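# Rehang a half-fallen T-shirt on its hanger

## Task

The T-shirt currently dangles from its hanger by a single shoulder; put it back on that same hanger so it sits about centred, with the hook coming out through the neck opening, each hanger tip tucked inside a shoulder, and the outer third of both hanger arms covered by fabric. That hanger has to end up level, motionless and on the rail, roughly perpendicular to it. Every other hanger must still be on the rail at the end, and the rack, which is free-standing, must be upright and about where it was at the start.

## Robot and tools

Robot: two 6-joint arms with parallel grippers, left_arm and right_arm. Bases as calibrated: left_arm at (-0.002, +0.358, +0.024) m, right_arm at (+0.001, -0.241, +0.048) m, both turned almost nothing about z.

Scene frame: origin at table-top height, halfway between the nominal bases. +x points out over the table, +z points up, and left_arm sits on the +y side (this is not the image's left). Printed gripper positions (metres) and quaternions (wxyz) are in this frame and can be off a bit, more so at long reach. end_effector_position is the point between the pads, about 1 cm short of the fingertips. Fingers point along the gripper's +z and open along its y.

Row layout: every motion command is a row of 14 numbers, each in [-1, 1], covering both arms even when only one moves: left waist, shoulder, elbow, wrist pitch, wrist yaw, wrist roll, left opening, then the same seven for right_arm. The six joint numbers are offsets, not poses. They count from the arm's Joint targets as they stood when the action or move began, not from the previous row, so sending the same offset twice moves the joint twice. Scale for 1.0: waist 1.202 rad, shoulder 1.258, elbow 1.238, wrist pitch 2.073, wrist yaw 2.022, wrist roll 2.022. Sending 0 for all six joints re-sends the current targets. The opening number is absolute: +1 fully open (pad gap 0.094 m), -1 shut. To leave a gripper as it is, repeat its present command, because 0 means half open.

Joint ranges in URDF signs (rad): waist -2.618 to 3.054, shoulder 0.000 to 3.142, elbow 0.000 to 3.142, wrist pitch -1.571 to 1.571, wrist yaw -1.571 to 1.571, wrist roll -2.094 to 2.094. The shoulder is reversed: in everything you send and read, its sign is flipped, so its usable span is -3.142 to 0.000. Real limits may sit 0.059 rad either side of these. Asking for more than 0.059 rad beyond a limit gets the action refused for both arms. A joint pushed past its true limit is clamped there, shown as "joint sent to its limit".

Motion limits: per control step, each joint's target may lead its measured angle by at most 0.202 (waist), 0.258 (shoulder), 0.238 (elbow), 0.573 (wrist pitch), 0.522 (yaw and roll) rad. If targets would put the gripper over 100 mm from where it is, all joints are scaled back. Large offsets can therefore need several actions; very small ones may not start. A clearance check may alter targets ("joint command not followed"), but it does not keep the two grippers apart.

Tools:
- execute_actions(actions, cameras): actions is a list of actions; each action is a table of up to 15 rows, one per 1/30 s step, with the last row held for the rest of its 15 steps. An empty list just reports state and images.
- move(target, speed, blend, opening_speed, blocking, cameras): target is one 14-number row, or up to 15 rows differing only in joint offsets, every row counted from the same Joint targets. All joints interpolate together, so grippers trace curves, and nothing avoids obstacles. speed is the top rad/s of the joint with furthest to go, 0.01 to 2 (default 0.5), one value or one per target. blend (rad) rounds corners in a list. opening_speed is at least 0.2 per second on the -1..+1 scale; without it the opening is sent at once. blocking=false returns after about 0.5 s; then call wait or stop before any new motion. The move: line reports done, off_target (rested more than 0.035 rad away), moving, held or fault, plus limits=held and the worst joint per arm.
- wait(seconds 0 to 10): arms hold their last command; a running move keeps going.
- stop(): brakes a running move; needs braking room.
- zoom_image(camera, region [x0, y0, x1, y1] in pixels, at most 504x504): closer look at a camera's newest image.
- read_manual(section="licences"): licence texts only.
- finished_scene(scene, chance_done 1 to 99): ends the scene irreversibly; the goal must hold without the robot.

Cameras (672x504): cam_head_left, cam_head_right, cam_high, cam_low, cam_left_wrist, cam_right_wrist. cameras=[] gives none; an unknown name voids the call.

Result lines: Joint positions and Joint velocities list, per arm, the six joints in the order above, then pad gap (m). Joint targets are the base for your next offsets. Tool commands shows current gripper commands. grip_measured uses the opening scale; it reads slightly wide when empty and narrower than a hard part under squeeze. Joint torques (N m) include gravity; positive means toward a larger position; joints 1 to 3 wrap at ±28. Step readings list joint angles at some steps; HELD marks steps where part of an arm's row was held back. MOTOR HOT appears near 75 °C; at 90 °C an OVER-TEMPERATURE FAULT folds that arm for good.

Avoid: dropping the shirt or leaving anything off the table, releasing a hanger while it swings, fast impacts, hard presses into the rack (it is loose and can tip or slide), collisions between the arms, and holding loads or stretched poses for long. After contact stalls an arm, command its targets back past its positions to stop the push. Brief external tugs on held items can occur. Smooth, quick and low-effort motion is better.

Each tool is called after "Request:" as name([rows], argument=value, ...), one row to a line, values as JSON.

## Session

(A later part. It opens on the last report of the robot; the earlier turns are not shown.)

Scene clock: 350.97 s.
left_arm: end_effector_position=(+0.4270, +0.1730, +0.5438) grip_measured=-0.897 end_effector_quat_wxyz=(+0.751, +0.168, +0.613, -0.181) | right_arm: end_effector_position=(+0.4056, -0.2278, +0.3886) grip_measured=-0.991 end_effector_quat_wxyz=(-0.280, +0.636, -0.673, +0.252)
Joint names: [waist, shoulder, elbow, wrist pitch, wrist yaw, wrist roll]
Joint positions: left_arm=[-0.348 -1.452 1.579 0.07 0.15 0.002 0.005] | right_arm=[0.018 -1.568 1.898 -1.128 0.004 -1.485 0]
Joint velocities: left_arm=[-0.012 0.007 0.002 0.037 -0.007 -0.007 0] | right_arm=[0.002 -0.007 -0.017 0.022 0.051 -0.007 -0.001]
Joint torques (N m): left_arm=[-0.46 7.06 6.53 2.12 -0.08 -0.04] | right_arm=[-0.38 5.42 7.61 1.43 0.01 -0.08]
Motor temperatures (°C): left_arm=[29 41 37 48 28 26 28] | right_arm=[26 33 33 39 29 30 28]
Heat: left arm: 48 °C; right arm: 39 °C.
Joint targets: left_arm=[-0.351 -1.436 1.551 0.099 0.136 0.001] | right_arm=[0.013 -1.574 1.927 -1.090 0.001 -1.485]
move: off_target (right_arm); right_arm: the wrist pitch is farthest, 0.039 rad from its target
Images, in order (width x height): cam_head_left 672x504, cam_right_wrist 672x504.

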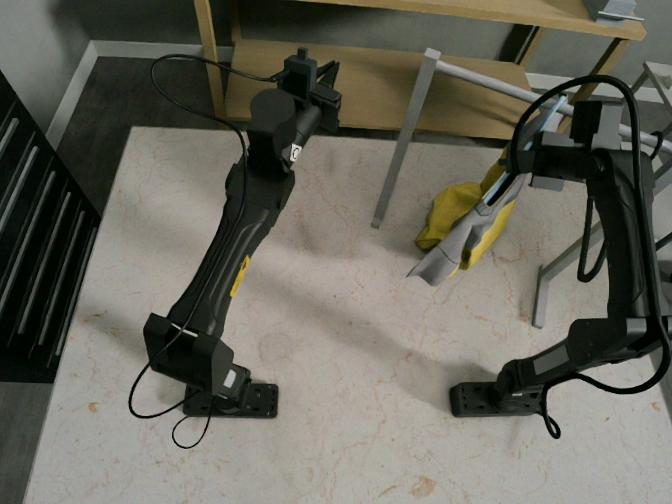

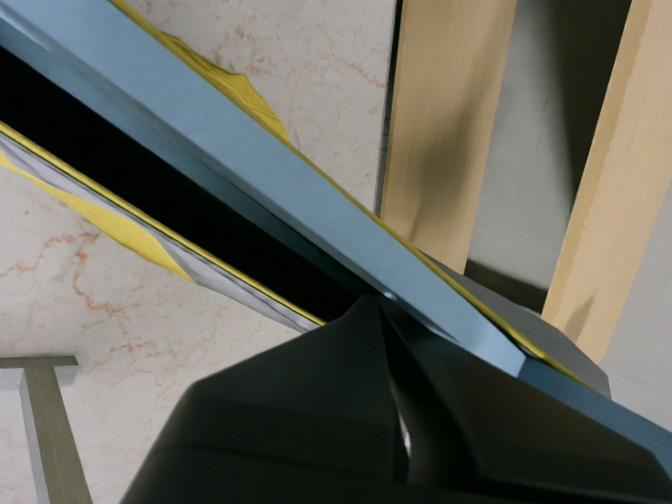

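Request:
wait(seconds=0.3)

Request:
zoom_image(camera="cam_head_left", region=[370, 40, 590, 300])

Request:
zoom_image(camera="cam_low", region=[280, 50, 530, 300])

Scene clock: 352.27 s.
left_arm: end_effector_position=(+0.4270, +0.1730, +0.5438) grip_measured=-0.897 end_effector_quat_wxyz=(+0.751, +0.168, +0.613, -0.181) | right_arm: end_effector_position=(+0.4056, -0.2278, +0.3886) grip_measured=-0.991 end_effector_quat_wxyz=(-0.280, +0.636, -0.673, +0.252)
Joint names: [waist, shoulder, elbow, wrist pitch, wrist yaw, wrist roll]
Joint positions: left_arm=[-0.348 -1.452 1.579 0.07 0.15 0.002 0.005] | right_arm=[0.018 -1.568 1.898 -1.128 0.004 -1.485 0]
Joint velocities: left_arm=[-0.012 -0.012 -0.007 0.007 0.066 -0.022 0] | right_arm=[-0.007 0.022 -0.002 -0.007 -0.037 -0.007 0.001]
Joint torques (N m): left_arm=[-0.13 7.02 6.45 2.16 -0.11 -0.06] | right_arm=[-0.38 5.46 7.6 1.42 0.02 -0.08]
Motor temperatures (°C): left_arm=[29 41 37 48 28 26 28] | right_arm=[26 33 33 39 29 30 28]
Heat: left arm: 48 °C; right arm: 39 °C.
Joint targets: left_arm=[-0.351 -1.436 1.551 0.099 0.136 0.001] | right_arm=[0.013 -1.574 1.927 -1.090 0.001 -1.485]
Tool commands: left_gripper/opening=-0.9 right_gripper/opening=-1.0
wait: 0.30 s; at rest from the start

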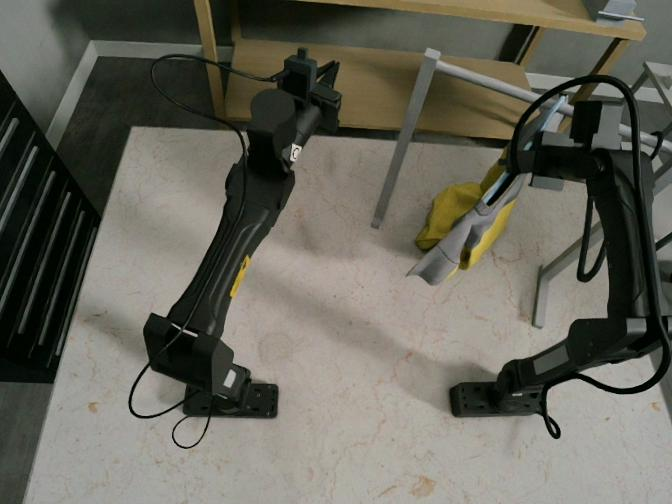

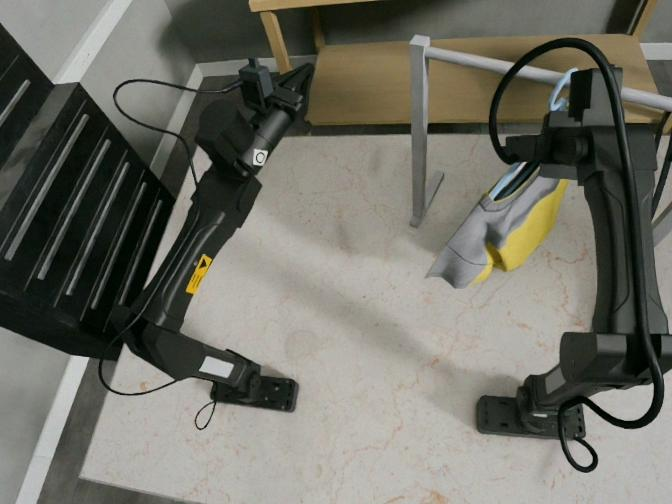

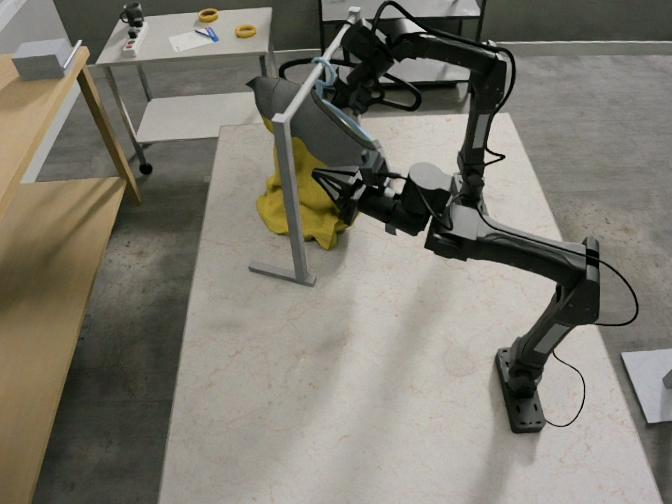

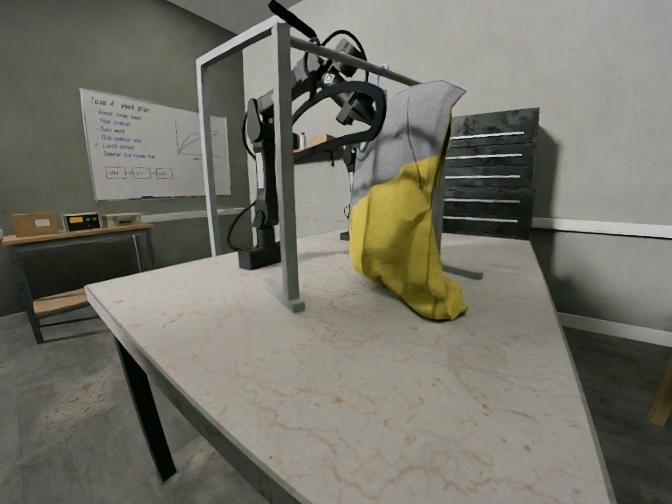

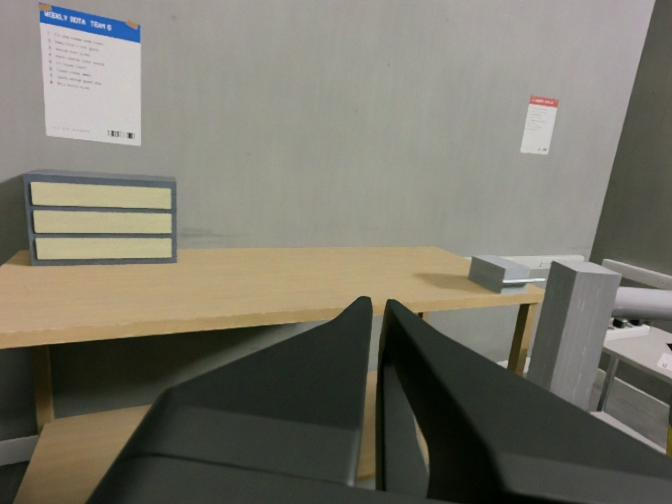

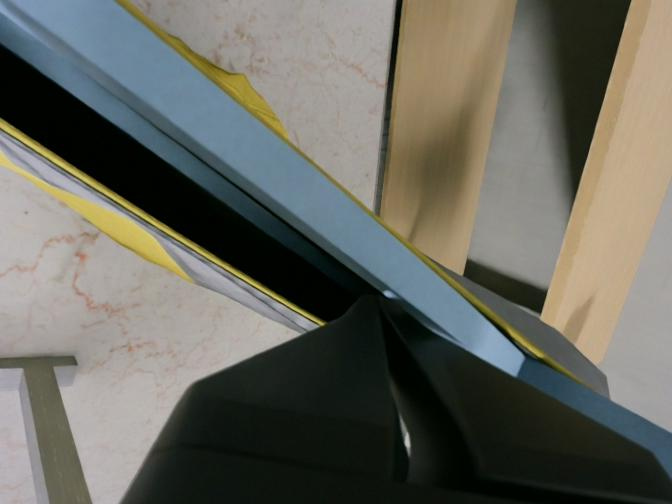

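Scaled by 1.938 from the camera's 672x504 image, which has a finer 960x720 frame.

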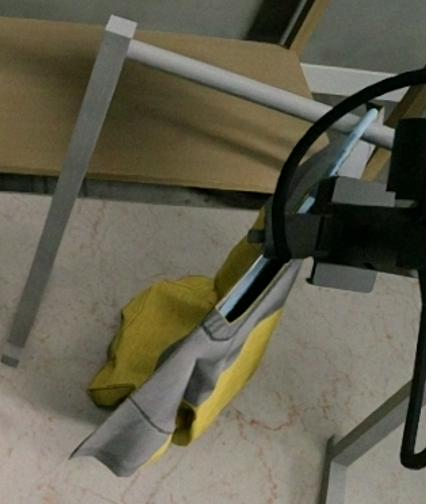

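Scaled by 2.016 from the camera's 672x504 image, which has a finer 960x720 frame.

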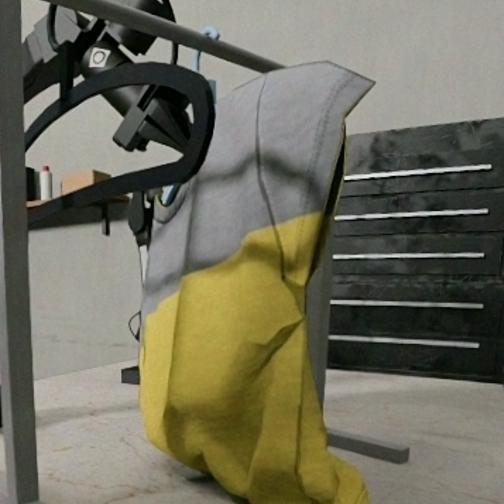

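Request:
move(target=[0,0,0,0,0,0,-0.9,0,0.046,0.147,-0.115,0,0,-1], speed=0.15, cameras=["cam_head_left","cam_right_wrist","cam_low"])

Request:
move(target=[0,0,0,0,0,0,-0.9,0,0.1,0.147,-0.115,0,0,-1], speed=0.25, cameras=["cam_head_left","cam_right_wrist","cam_low"])

Request:
zoom_image(camera="cam_low", region=[280, 50, 530, 300])

Request:
zoom_image(camera="cam_head_left", region=[370, 40, 590, 300])

Scene clock: 355.03 s.
left_arm: end_effector_position=(+0.4270, +0.1730, +0.5438) grip_measured=-0.897 end_effector_quat_wxyz=(+0.751, +0.168, +0.613, -0.181) | right_arm: end_effector_position=(+0.3713, -0.2289, +0.4345) grip_measured=-0.991 end_effector_quat_wxyz=(-0.291, +0.632, -0.669, +0.261)
Joint names: [waist, shoulder, elbow, wrist pitch, wrist yaw, wrist roll]
Joint positions: left_arm=[-0.348 -1.452 1.579 0.07 0.15 0.002 0.005] | right_arm=[0.018 -1.541 2.077 -1.305 0.004 -1.485 0]
Joint velocities: left_arm=[-0.002 0.002 -0.017 -0.037 0.022 0.007 0] | right_arm=[-0.012 0.012 -0.012 0.022 0.022 0.007 -0.001]
Joint torques (N m): left_arm=[-0.24 6.97 6.42 2.14 -0.13 0] | right_arm=[-0.36 7.12 7.19 0.9 0.02 -0.07]
Motor temperatures (°C): left_arm=[29 41 37 48 28 26 28] | right_arm=[26 33 34 39 29 30 28]
Heat: left arm: 48 °C; right arm: 39 °C.
Joint targets: left_arm=[-0.351 -1.436 1.551 0.099 0.136 0.001] | right_arm=[0.013 -1.516 2.109 -1.328 0.001 -1.485]
move: done
Images, in order (width x height): cam_head_left 672x504, cam_low 672x504, cam_right_wrist 672x504.

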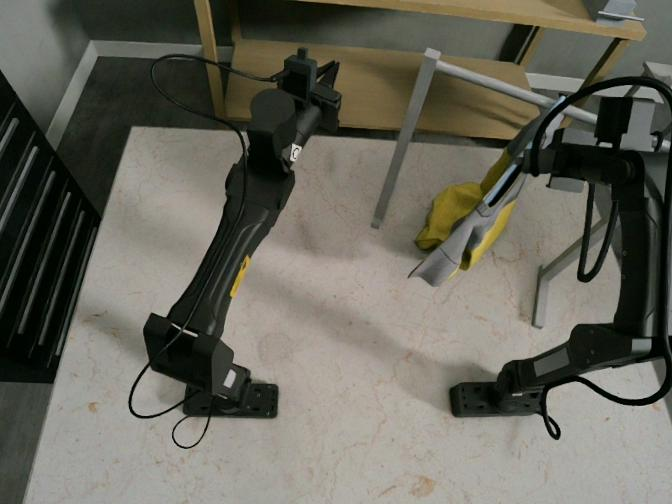

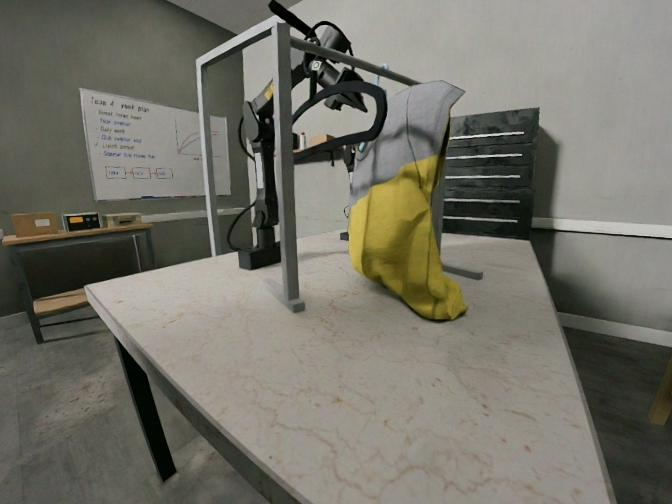

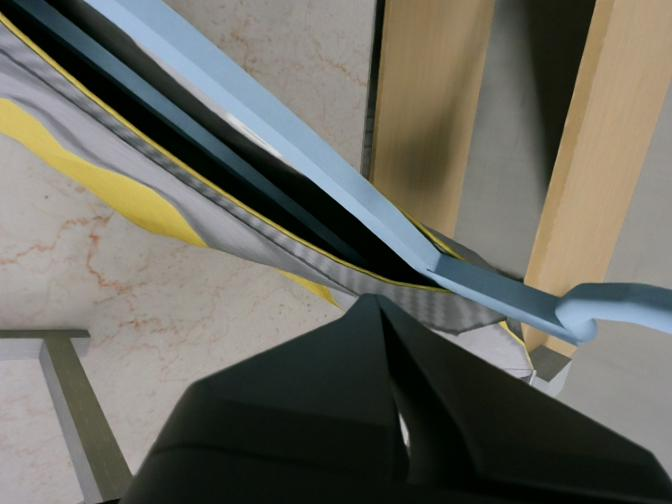

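Scene clock: 356.63 s.
left_arm: end_effector_position=(+0.4270, +0.1730, +0.5438) grip_measured=-0.897 end_effector_quat_wxyz=(+0.751, +0.168, +0.613, -0.181) | right_arm: end_effector_position=(+0.2814, -0.2316, +0.4985) grip_measured=-0.991 end_effector_quat_wxyz=(-0.324, +0.618, -0.654, +0.291)
Joint names: [waist, shoulder, elbow, wrist pitch, wrist yaw, wrist roll]
Joint positions: left_arm=[-0.348 -1.452 1.579 0.07 0.15 0.002 0.005] | right_arm=[0.018 -1.397 2.269 -1.542 0.004 -1.485 0]
Joint velocities: left_arm=[-0.017 0.012 0.002 -0.007 0.007 -0.066 0] | right_arm=[-0.007 -0.007 -0.012 -0.037 -0.037 -0.051 0.001]
Joint torques (N m): left_arm=[-0.18 7.06 6.56 2.14 -0.08 -0.06] | right_arm=[-0.39 2.41 5.04 0.96 0.02 -0.08]
Motor temperatures (°C): left_arm=[29 41 37 48 28 26 28] | right_arm=[26 33 33 39 29 30 28]
Heat: left arm: 48 °C; right arm: 39 °C.
Joint targets: left_arm=[-0.351 -1.436 1.551 0.099 0.136 0.001] | right_arm=[0.013 -1.391 2.291 -1.566 0.001 -1.485]
move: done
Images, in order (width x height): cam_head_left 672x504, cam_low 672x504, cam_right_wrist 672x504.

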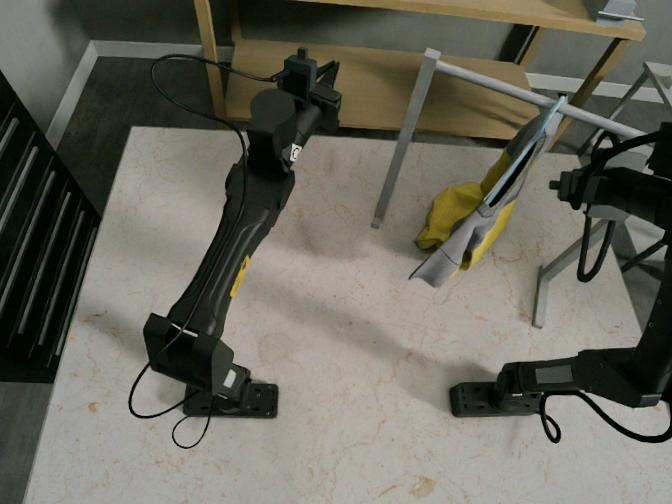

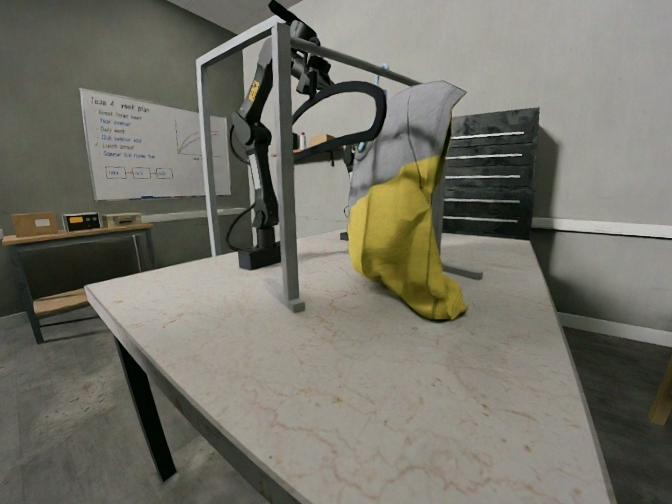

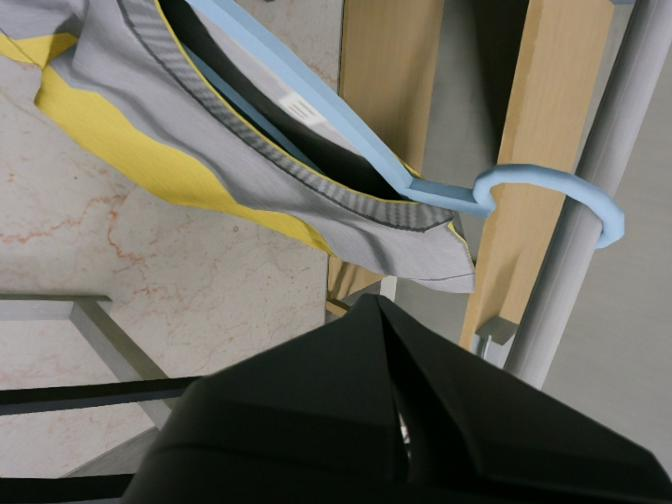

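Scaled by 2.016 from the camera's 672x504 image, which has a finer 960x720 frame.

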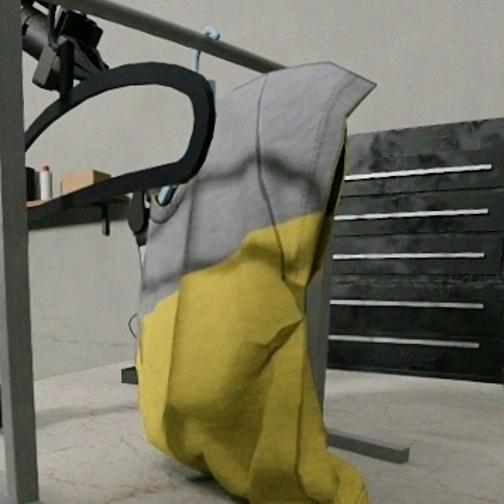

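Scaled by 1.938 from the camera's 672x504 image, which has a finer 960x720 frame.

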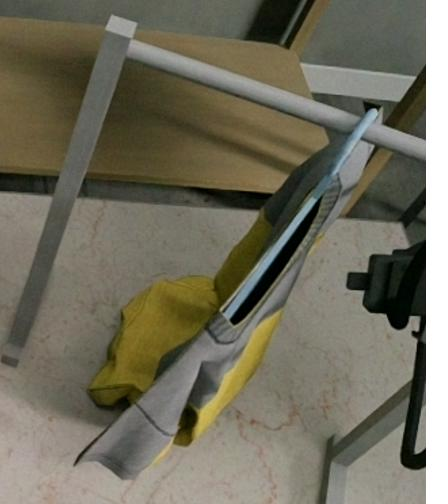

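Request:
move(target=[0,0,0,0,0,0,-0.9,0,0,0,0,0,1.46,-1], speed=1.0, cameras=[])

Request:
move(target=[0,0,0,0,0,0,-0.9,0.008,-0.1,-0.147,0.115,0,0,-1], speed=0.25, cameras=["cam_head_left","cam_right_wrist","cam_head_right"])

every number of target must lie in its column's range; nothing of the call was run
Scene clock: 358.30 s.
left_arm: end_effector_position=(+0.4270, +0.1730, +0.5438) grip_measured=-0.897 end_effector_quat_wxyz=(+0.751, +0.168, +0.613, -0.181) | right_arm: end_effector_position=(+0.2812, -0.2316, +0.4982) grip_measured=-0.991 end_effector_quat_wxyz=(-0.324, +0.618, -0.655, +0.290)
Joint names: [waist, shoulder, elbow, wrist pitch, wrist yaw, wrist roll]
Joint positions: left_arm=[-0.348 -1.452 1.579 0.07 0.15 0.002 0.005] | right_arm=[0.018 -1.397 2.269 -1.544 0.004 -1.485 0]
Joint velocities: left_arm=[0.022 -0.002 -0.002 -0.125 -0.037 -0.022 0] | right_arm=[0.002 -0.017 0.002 -0.037 -0.022 -0.022 -0.001]
Joint torques (N m): left_arm=[-0.13 6.93 6.53 2.1 -0.14 -0.02] | right_arm=[-0.38 2.47 5.09 0.97 0.01 -0.08]
Motor temperatures (°C): left_arm=[29 41 37 48 28 26 28] | right_arm=[26 33 33 38 29 30 28]
Heat: left arm: 48 °C; right arm: 38 °C.
Joint targets: left_arm=[-0.351 -1.436 1.551 0.099 0.136 0.001] | right_arm=[0.013 -1.391 2.291 -1.566 0.001 -1.485]
Tool commands: left_gripper/opening=-0.9 right_gripper/opening=-1.0

Scene clock: 359.90 s.
left_arm: end_effector_position=(+0.4270, +0.1730, +0.5438) grip_measured=-0.897 end_effector_quat_wxyz=(+0.751, +0.168, +0.613, -0.181) | right_arm: end_effector_position=(+0.3534, -0.2294, +0.4460) grip_measured=-0.991 end_effector_quat_wxyz=(-0.291, +0.632, -0.669, +0.262)
Joint names: [waist, shoulder, elbow, wrist pitch, wrist yaw, wrist roll]
Joint positions: left_arm=[-0.348 -1.452 1.579 0.07 0.15 0.002 0.005] | right_arm=[0.018 -1.517 2.118 -1.368 0.004 -1.485 0]
Joint velocities: left_arm=[0.017 -0.002 0.012 -0.051 0.022 -0.051 0] | right_arm=[-0.017 -0.012 -0.017 0.022 -0.051 -0.007 0.001]
Joint torques (N m): left_arm=[-0.34 6.8 6.39 2.17 -0.13 -0.08] | right_arm=[0.38 4.4 3.96 1.46 0.02 -0.07]
Motor temperatures (°C): left_arm=[29 41 37 48 28 26 28] | right_arm=[26 33 33 39 29 30 28]
Heat: left arm: 48 °C; right arm: 39 °C.
Joint targets: left_arm=[-0.351 -1.436 1.551 0.099 0.136 0.001] | right_arm=[0.023 -1.516 2.109 -1.328 0.001 -1.485]
move: off_target (right_arm); right_arm: the wrist pitch is farthest, 0.040 rad from its target
Images, in order (width x height): cam_head_left 672x504, cam_head_right 672x504, cam_right_wrist 672x504.

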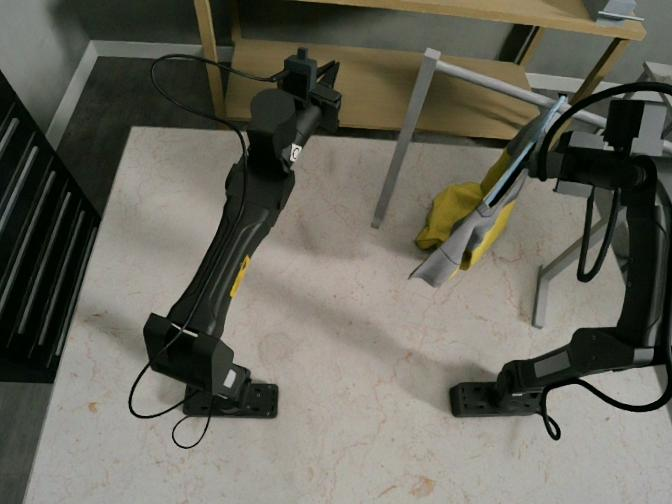

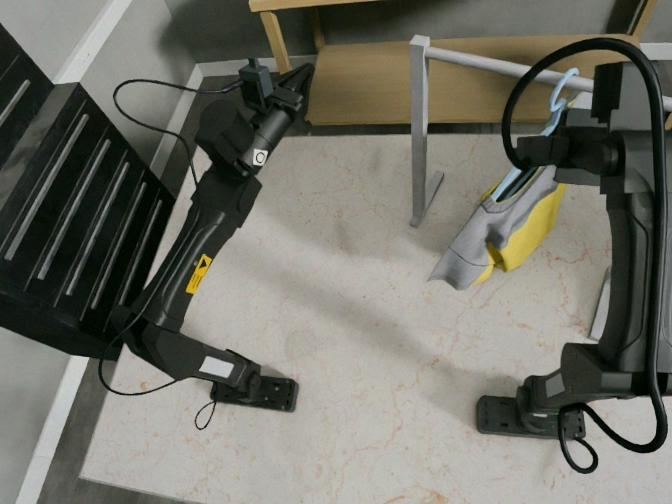

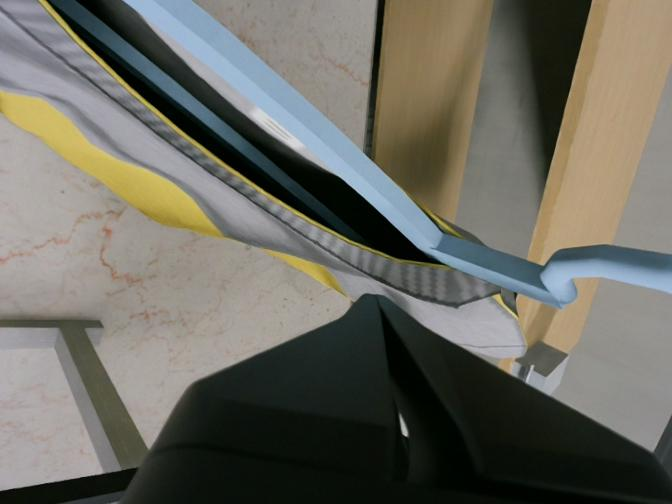

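Request:
move(target=[0,0,0,0,0,0,-0.9,0,0.09,0.07,-0.08,0,0.73,-1], speed=1.0, cameras=[])

Request:
move(target=[0,0,0,0,0,0,-0.9,0,-0.09,-0.07,0.08,0,0.73,-1], speed=1.0, cameras=["cam_head_left","cam_right_wrist","cam_head_right"])

Request:
zoom_image(camera="cam_head_right", region=[380, 20, 600, 290])

Scene clock: 363.73 s.
left_arm: end_effector_position=(+0.4270, +0.1730, +0.5438) grip_measured=-0.897 end_effector_quat_wxyz=(+0.751, +0.168, +0.613, -0.181) | right_arm: end_effector_position=(+0.3055, -0.2309, +0.4728) grip_measured=-0.991 end_effector_quat_wxyz=(+0.409, -0.024, +0.912, +0.000)
Joint names: [waist, shoulder, elbow, wrist pitch, wrist yaw, wrist roll]
Joint positions: left_arm=[-0.348 -1.452 1.579 0.07 0.15 0.002 0.005] | right_arm=[0.018 -1.42 2.167 -1.475 0.004 -0.023 0]
Joint velocities: left_arm=[0.012 0.002 -0.007 -0.022 -0.007 -0.022 0.001] | right_arm=[0.002 -0.007 -0.012 0.022 0.051 0.022 0]
Joint torques (N m): left_arm=[-0.13 7.05 6.5 2.14 -0.13 -0.06] | right_arm=[0.36 4.26 6.09 0.97 0.02 0.06]
Motor temperatures (°C): left_arm=[29 41 37 49 28 26 28] | right_arm=[26 33 33 39 29 30 28]
Heat: left arm: 49 °C; right arm: 39 °C.
Joint targets: left_arm=[-0.351 -1.436 1.551 0.099 0.136 0.001] | right_arm=[0.023 -1.403 2.196 -1.494 0.001 -0.009]
move: done
No camera images: "cameras" was empty.

Scene clock: 366.17 s.
left_arm: end_effector_position=(+0.4270, +0.1730, +0.5438) grip_measured=-0.897 end_effector_quat_wxyz=(+0.751, +0.168, +0.613, -0.181) | right_arm: end_effector_position=(+0.3517, -0.2278, +0.4482) grip_measured=-0.991 end_effector_quat_wxyz=(+0.287, +0.603, +0.693, +0.270)
Joint names: [waist, shoulder, elbow, wrist pitch, wrist yaw, wrist roll]
Joint positions: left_arm=[-0.348 -1.452 1.579 0.07 0.15 0.002 0.005] | right_arm=[0.018 -1.512 2.12 -1.369 -0.006 1.465 0]
Joint velocities: left_arm=[-0.007 -0.007 -0.002 -0.022 -0.051 0.007 0.001] | right_arm=[-0.002 -0.007 -0.022 -0.066 0.051 0.007 0]
Joint torques (N m): left_arm=[-0.12 6.86 6.58 2.17 -0.11 -0.07] | right_arm=[0.36 3.88 3.77 1.46 0.02 0.05]
Motor temperatures (°C): left_arm=[29 41 37 49 28 26 28] | right_arm=[26 33 33 39 29 30 28]
Heat: left arm: 49 °C; right arm: 39 °C.
Joint targets: left_arm=[-0.351 -1.436 1.551 0.099 0.136 0.001] | right_arm=[0.023 -1.516 2.109 -1.328 0.001 1.467]
move: off_target (right_arm); right_arm: the wrist pitch is farthest, 0.041 rad from its target
Images, in order (width x height): cam_head_left 672x504, cam_head_right 672x504, cam_right_wrist 672x504.

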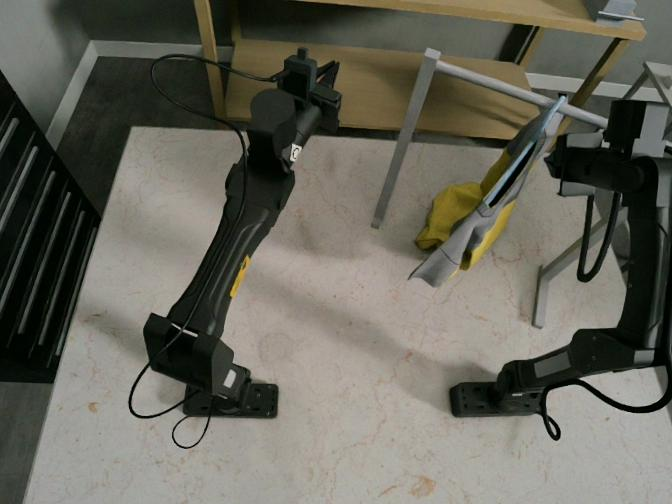

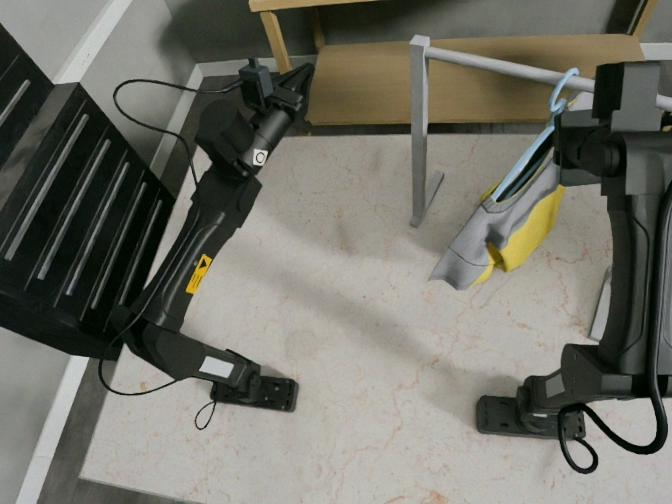

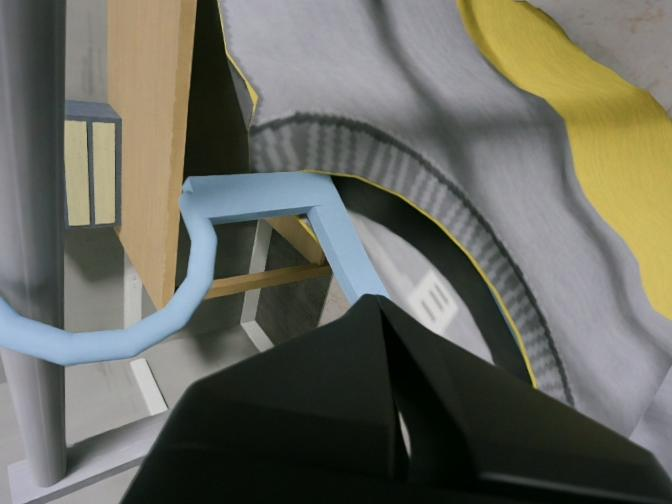

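Scaled by 1.867 from the camera's 672x504 image, which has a finer 960x720 frame.

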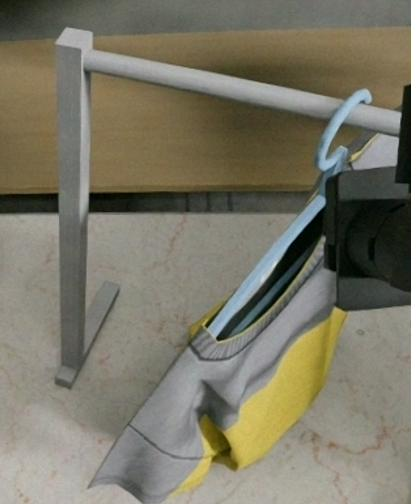

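Request:
move(target=[0,0,0,0,0,0,-0.9,-0.004,-0.046,-0.147,0.115,0,0,-1], speed=0.12, cameras=["cam_head_left","cam_right_wrist","cam_head_right"])

Request:
zoom_image(camera="cam_head_right", region=[380, 20, 600, 290])

Scene clock: 374.33 s.
left_arm: end_effector_position=(+0.4270, +0.1730, +0.5438) grip_measured=-0.897 end_effector_quat_wxyz=(+0.751, +0.168, +0.613, -0.181) | right_arm: end_effector_position=(+0.4061, -0.2262, +0.4044) grip_measured=-0.991 end_effector_quat_wxyz=(+0.287, +0.603, +0.693, +0.270)
Joint names: [waist, shoulder, elbow, wrist pitch, wrist yaw, wrist roll]
Joint positions: left_arm=[-0.348 -1.452 1.579 0.07 0.15 0.002 0.005] | right_arm=[0.018 -1.567 1.94 -1.133 -0.006 1.465 0]
Joint velocities: left_arm=[-0.002 0.012 0.002 0.007 0.007 -0.007 -0.001] | right_arm=[-0.012 0.007 -0.012 -0.139 0.022 -0.022 0.001]
Joint torques (N m): left_arm=[-0.16 7.01 6.31 2.11 -0.13 -0.03] | right_arm=[-0.02 5.26 4.48 1.5 0.02 0.02]
Motor temperatures (°C): left_arm=[29 41 37 49 28 26 28] | right_arm=[26 33 33 40 29 30 28]
Heat: left arm: 49 °C; right arm: 40 °C.
Joint targets: left_arm=[-0.351 -1.436 1.551 0.099 0.136 0.001] | right_arm=[0.018 -1.574 1.927 -1.090 0.001 1.467]
move: off_target (right_arm); right_arm: the wrist pitch is farthest, 0.043 rad from its target
Images, in order (width x height): cam_head_left 672x504, cam_head_right 672x504, cam_right_wrist 672x504.

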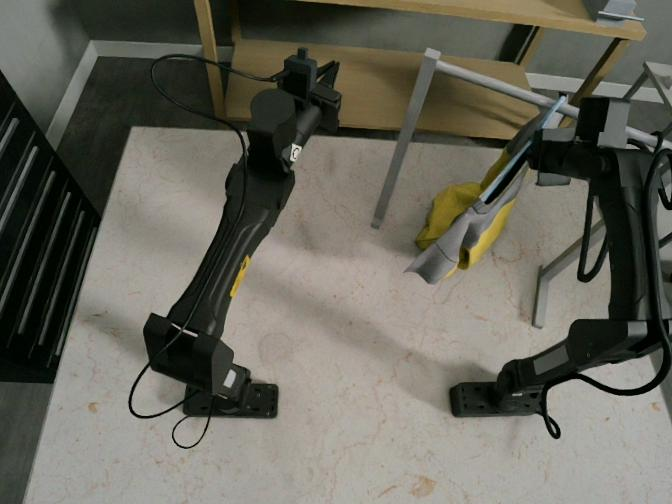

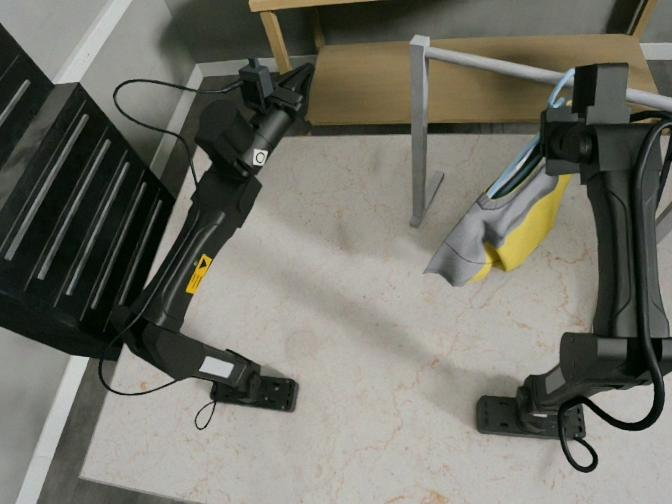

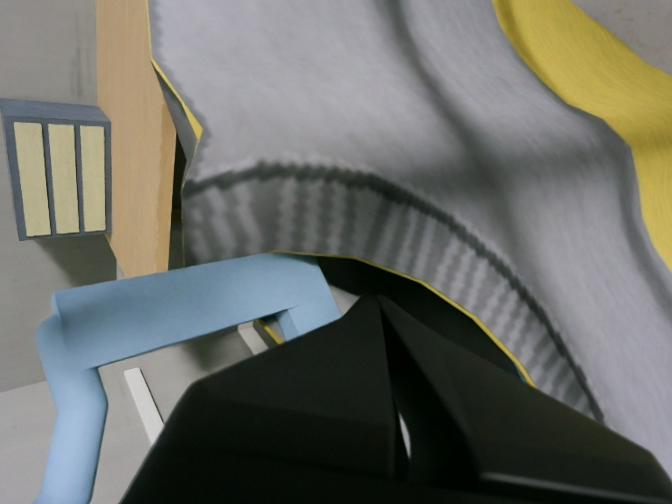

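Scaled by 1.867 from the camera's 672x504 image, which has a finer 960x720 frame.

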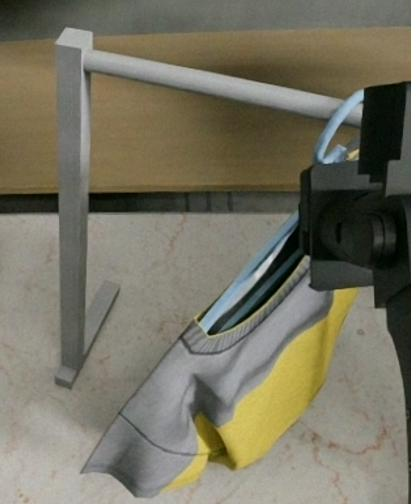

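Request:
move(target=[0,0,0,0,0,0,-0.9,-0.033,0.291,-0.481,0.309,0,0,-1], speed=0.2, cameras=["cam_head_left","cam_right_wrist","cam_head_right"])

Request:
zoom_image(camera="cam_head_right", region=[380, 20, 600, 290])

Scene clock: 379.23 s.
left_arm: end_effector_position=(+0.4270, +0.1730, +0.5438) grip_measured=-0.897 end_effector_quat_wxyz=(+0.751, +0.168, +0.613, -0.181) | right_arm: end_effector_position=(+0.4009, -0.2398, +0.4100) grip_measured=-0.991 end_effector_quat_wxyz=(+0.415, +0.554, +0.616, +0.375)
Joint names: [waist, shoulder, elbow, wrist pitch, wrist yaw, wrist roll]
Joint positions: left_arm=[-0.348 -1.452 1.579 0.07 0.15 0.002 0.005] | right_arm=[-0.016 -1.234 1.347 -0.496 -0.006 1.466 0]
Joint velocities: left_arm=[-0.007 0.002 -0.007 -0.022 -0.022 0.022 0] | right_arm=[0.002 -0.002 -0.027 0.066 -0.081 0.051 0.001]
Joint torques (N m): left_arm=[-0.2 6.97 6.45 2.13 -0.08 0] | right_arm=[-0.49 6 5.16 1.78 0.02 0.01]
Motor temperatures (°C): left_arm=[29 41 37 49 28 26 28] | right_arm=[26 33 33 40 29 30 28]
Heat: left arm: 49 °C; right arm: 40 °C.
Joint targets: left_arm=[-0.351 -1.436 1.551 0.099 0.136 0.001] | right_arm=[-0.022 -1.208 1.332 -0.449 0.001 1.467]
move: off_target (right_arm); right_arm: the wrist pitch is farthest, 0.047 rad from its target
Images, in order (width x height): cam_head_left 672x504, cam_head_right 672x504, cam_right_wrist 672x504.

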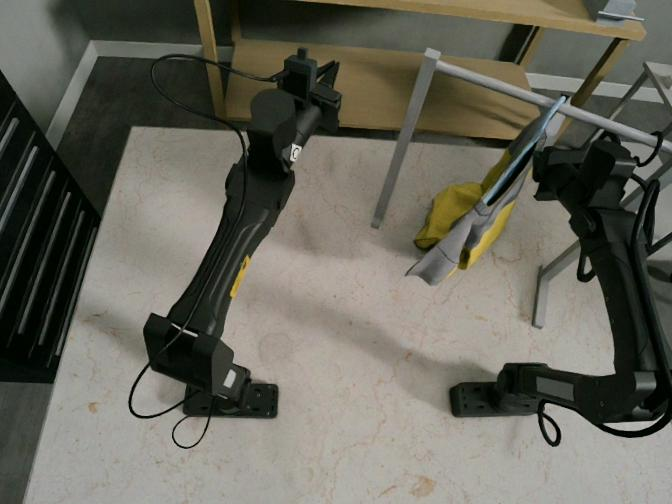

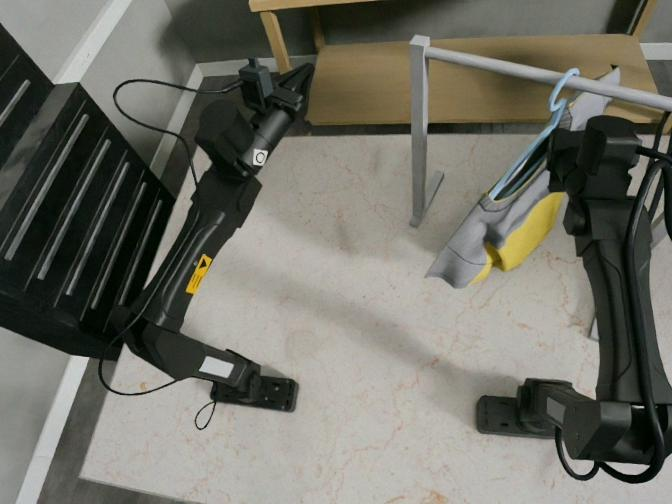

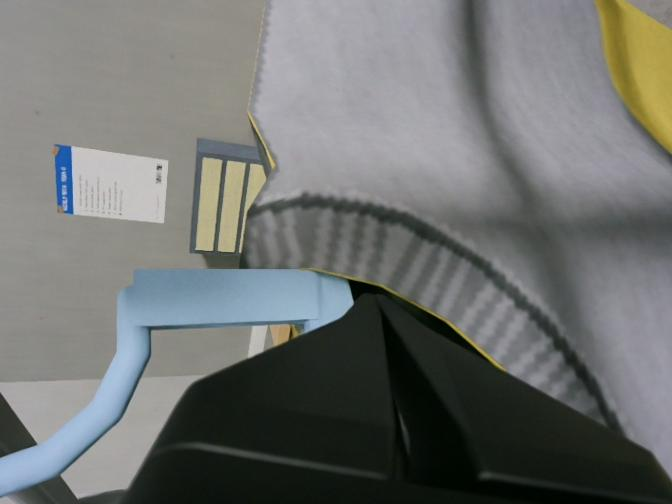

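Scaled by 1.867 from the camera's 672x504 image, which has a finer 960x720 frame.

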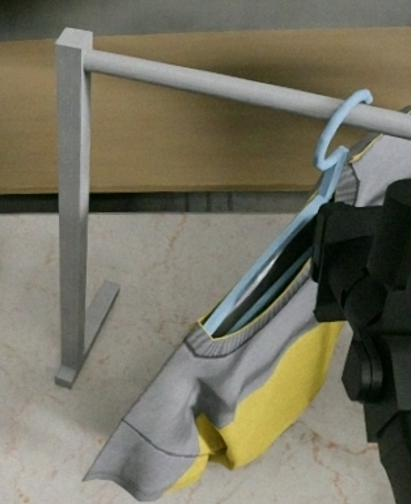

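Request:
move(target=[0,0,0,0,0,0,-0.9,-0.026,-0.1405,0.07,0.058,0,0,-1], speed=0.1, cameras=["cam_head_left","cam_right_wrist","cam_head_right"])

Request:
zoom_image(camera="cam_head_right", region=[380, 20, 600, 290])

Request:
zoom_image(camera="cam_head_left", region=[370, 40, 590, 300])

Scene clock: 381.77 s.
left_arm: end_effector_position=(+0.4270, +0.1730, +0.5438) grip_measured=-0.897 end_effector_quat_wxyz=(+0.751, +0.168, +0.613, -0.181) | right_arm: end_effector_position=(+0.4461, -0.2540, +0.3911) grip_measured=-0.991 end_effector_quat_wxyz=(+0.420, +0.564, +0.607, +0.369)
Joint names: [waist, shoulder, elbow, wrist pitch, wrist yaw, wrist roll]
Joint positions: left_arm=[-0.348 -1.452 1.579 0.07 0.15 0.002 0.005] | right_arm=[-0.047 -1.379 1.373 -0.378 -0.006 1.466 0]
Joint velocities: left_arm=[0.007 0.012 0.002 -0.007 0.037 0.007 0] | right_arm=[0.022 -0.007 0.012 0.051 -0.066 0.051 -0.001]
Joint torques (N m): left_arm=[-0.23 6.8 6.34 2.16 -0.12 -0.02] | right_arm=[-0.47 4.74 9.83 1.78 0.02 0]
Motor temperatures (°C): left_arm=[29 41 37 49 28 26 28] | right_arm=[26 33 33 41 29 30 28]
Heat: left arm: 49 °C; right arm: 41 °C.
Joint targets: left_arm=[-0.351 -1.436 1.551 0.099 0.136 0.001] | right_arm=[-0.053 -1.385 1.418 -0.329 0.001 1.467]
move: off_target (right_arm); right_arm: the wrist pitch is farthest, 0.049 rad from its target
Images, in order (width x height): cam_head_left 672x504, cam_head_right 672x504, cam_right_wrist 672x504.

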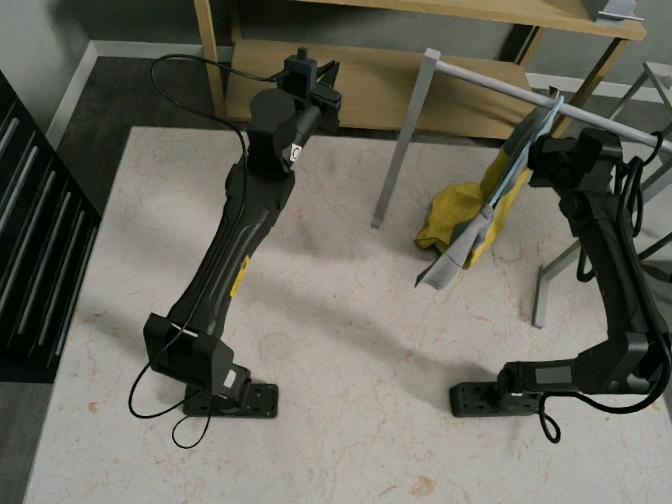

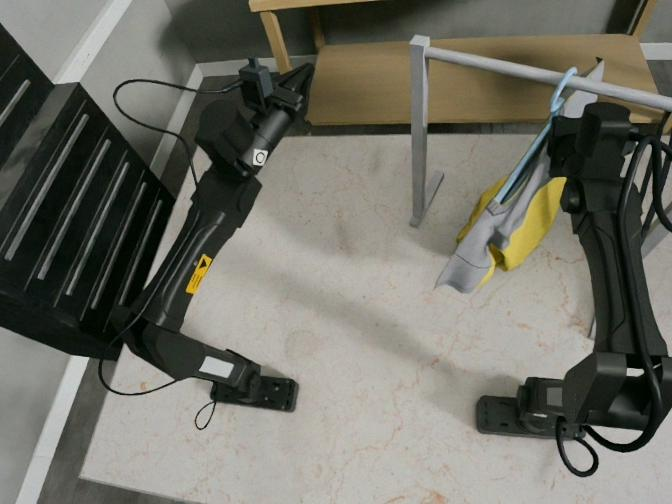

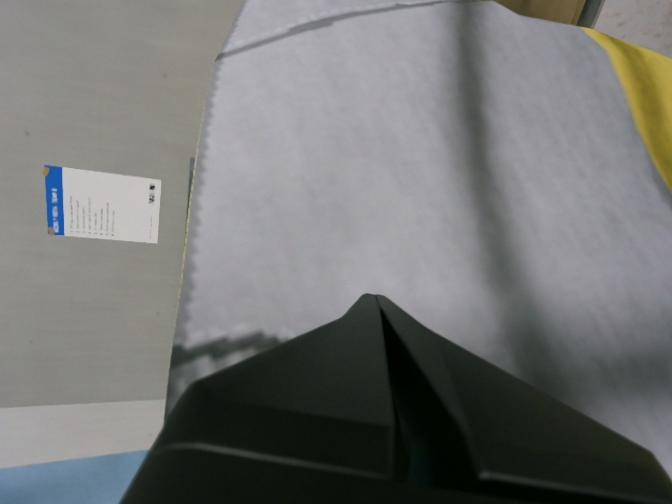

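Scaled by 1.867 from the camera's 672x504 image, which has a finer 960x720 frame.

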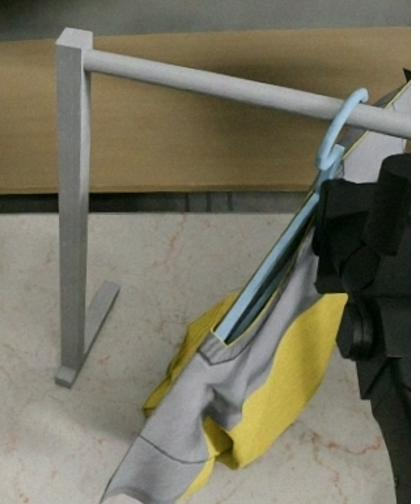

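Scaled by 1.938 from the camera's 672x504 image, which has a finer 960x720 frame.

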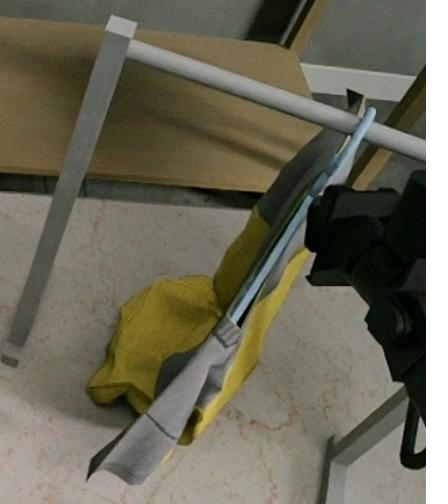

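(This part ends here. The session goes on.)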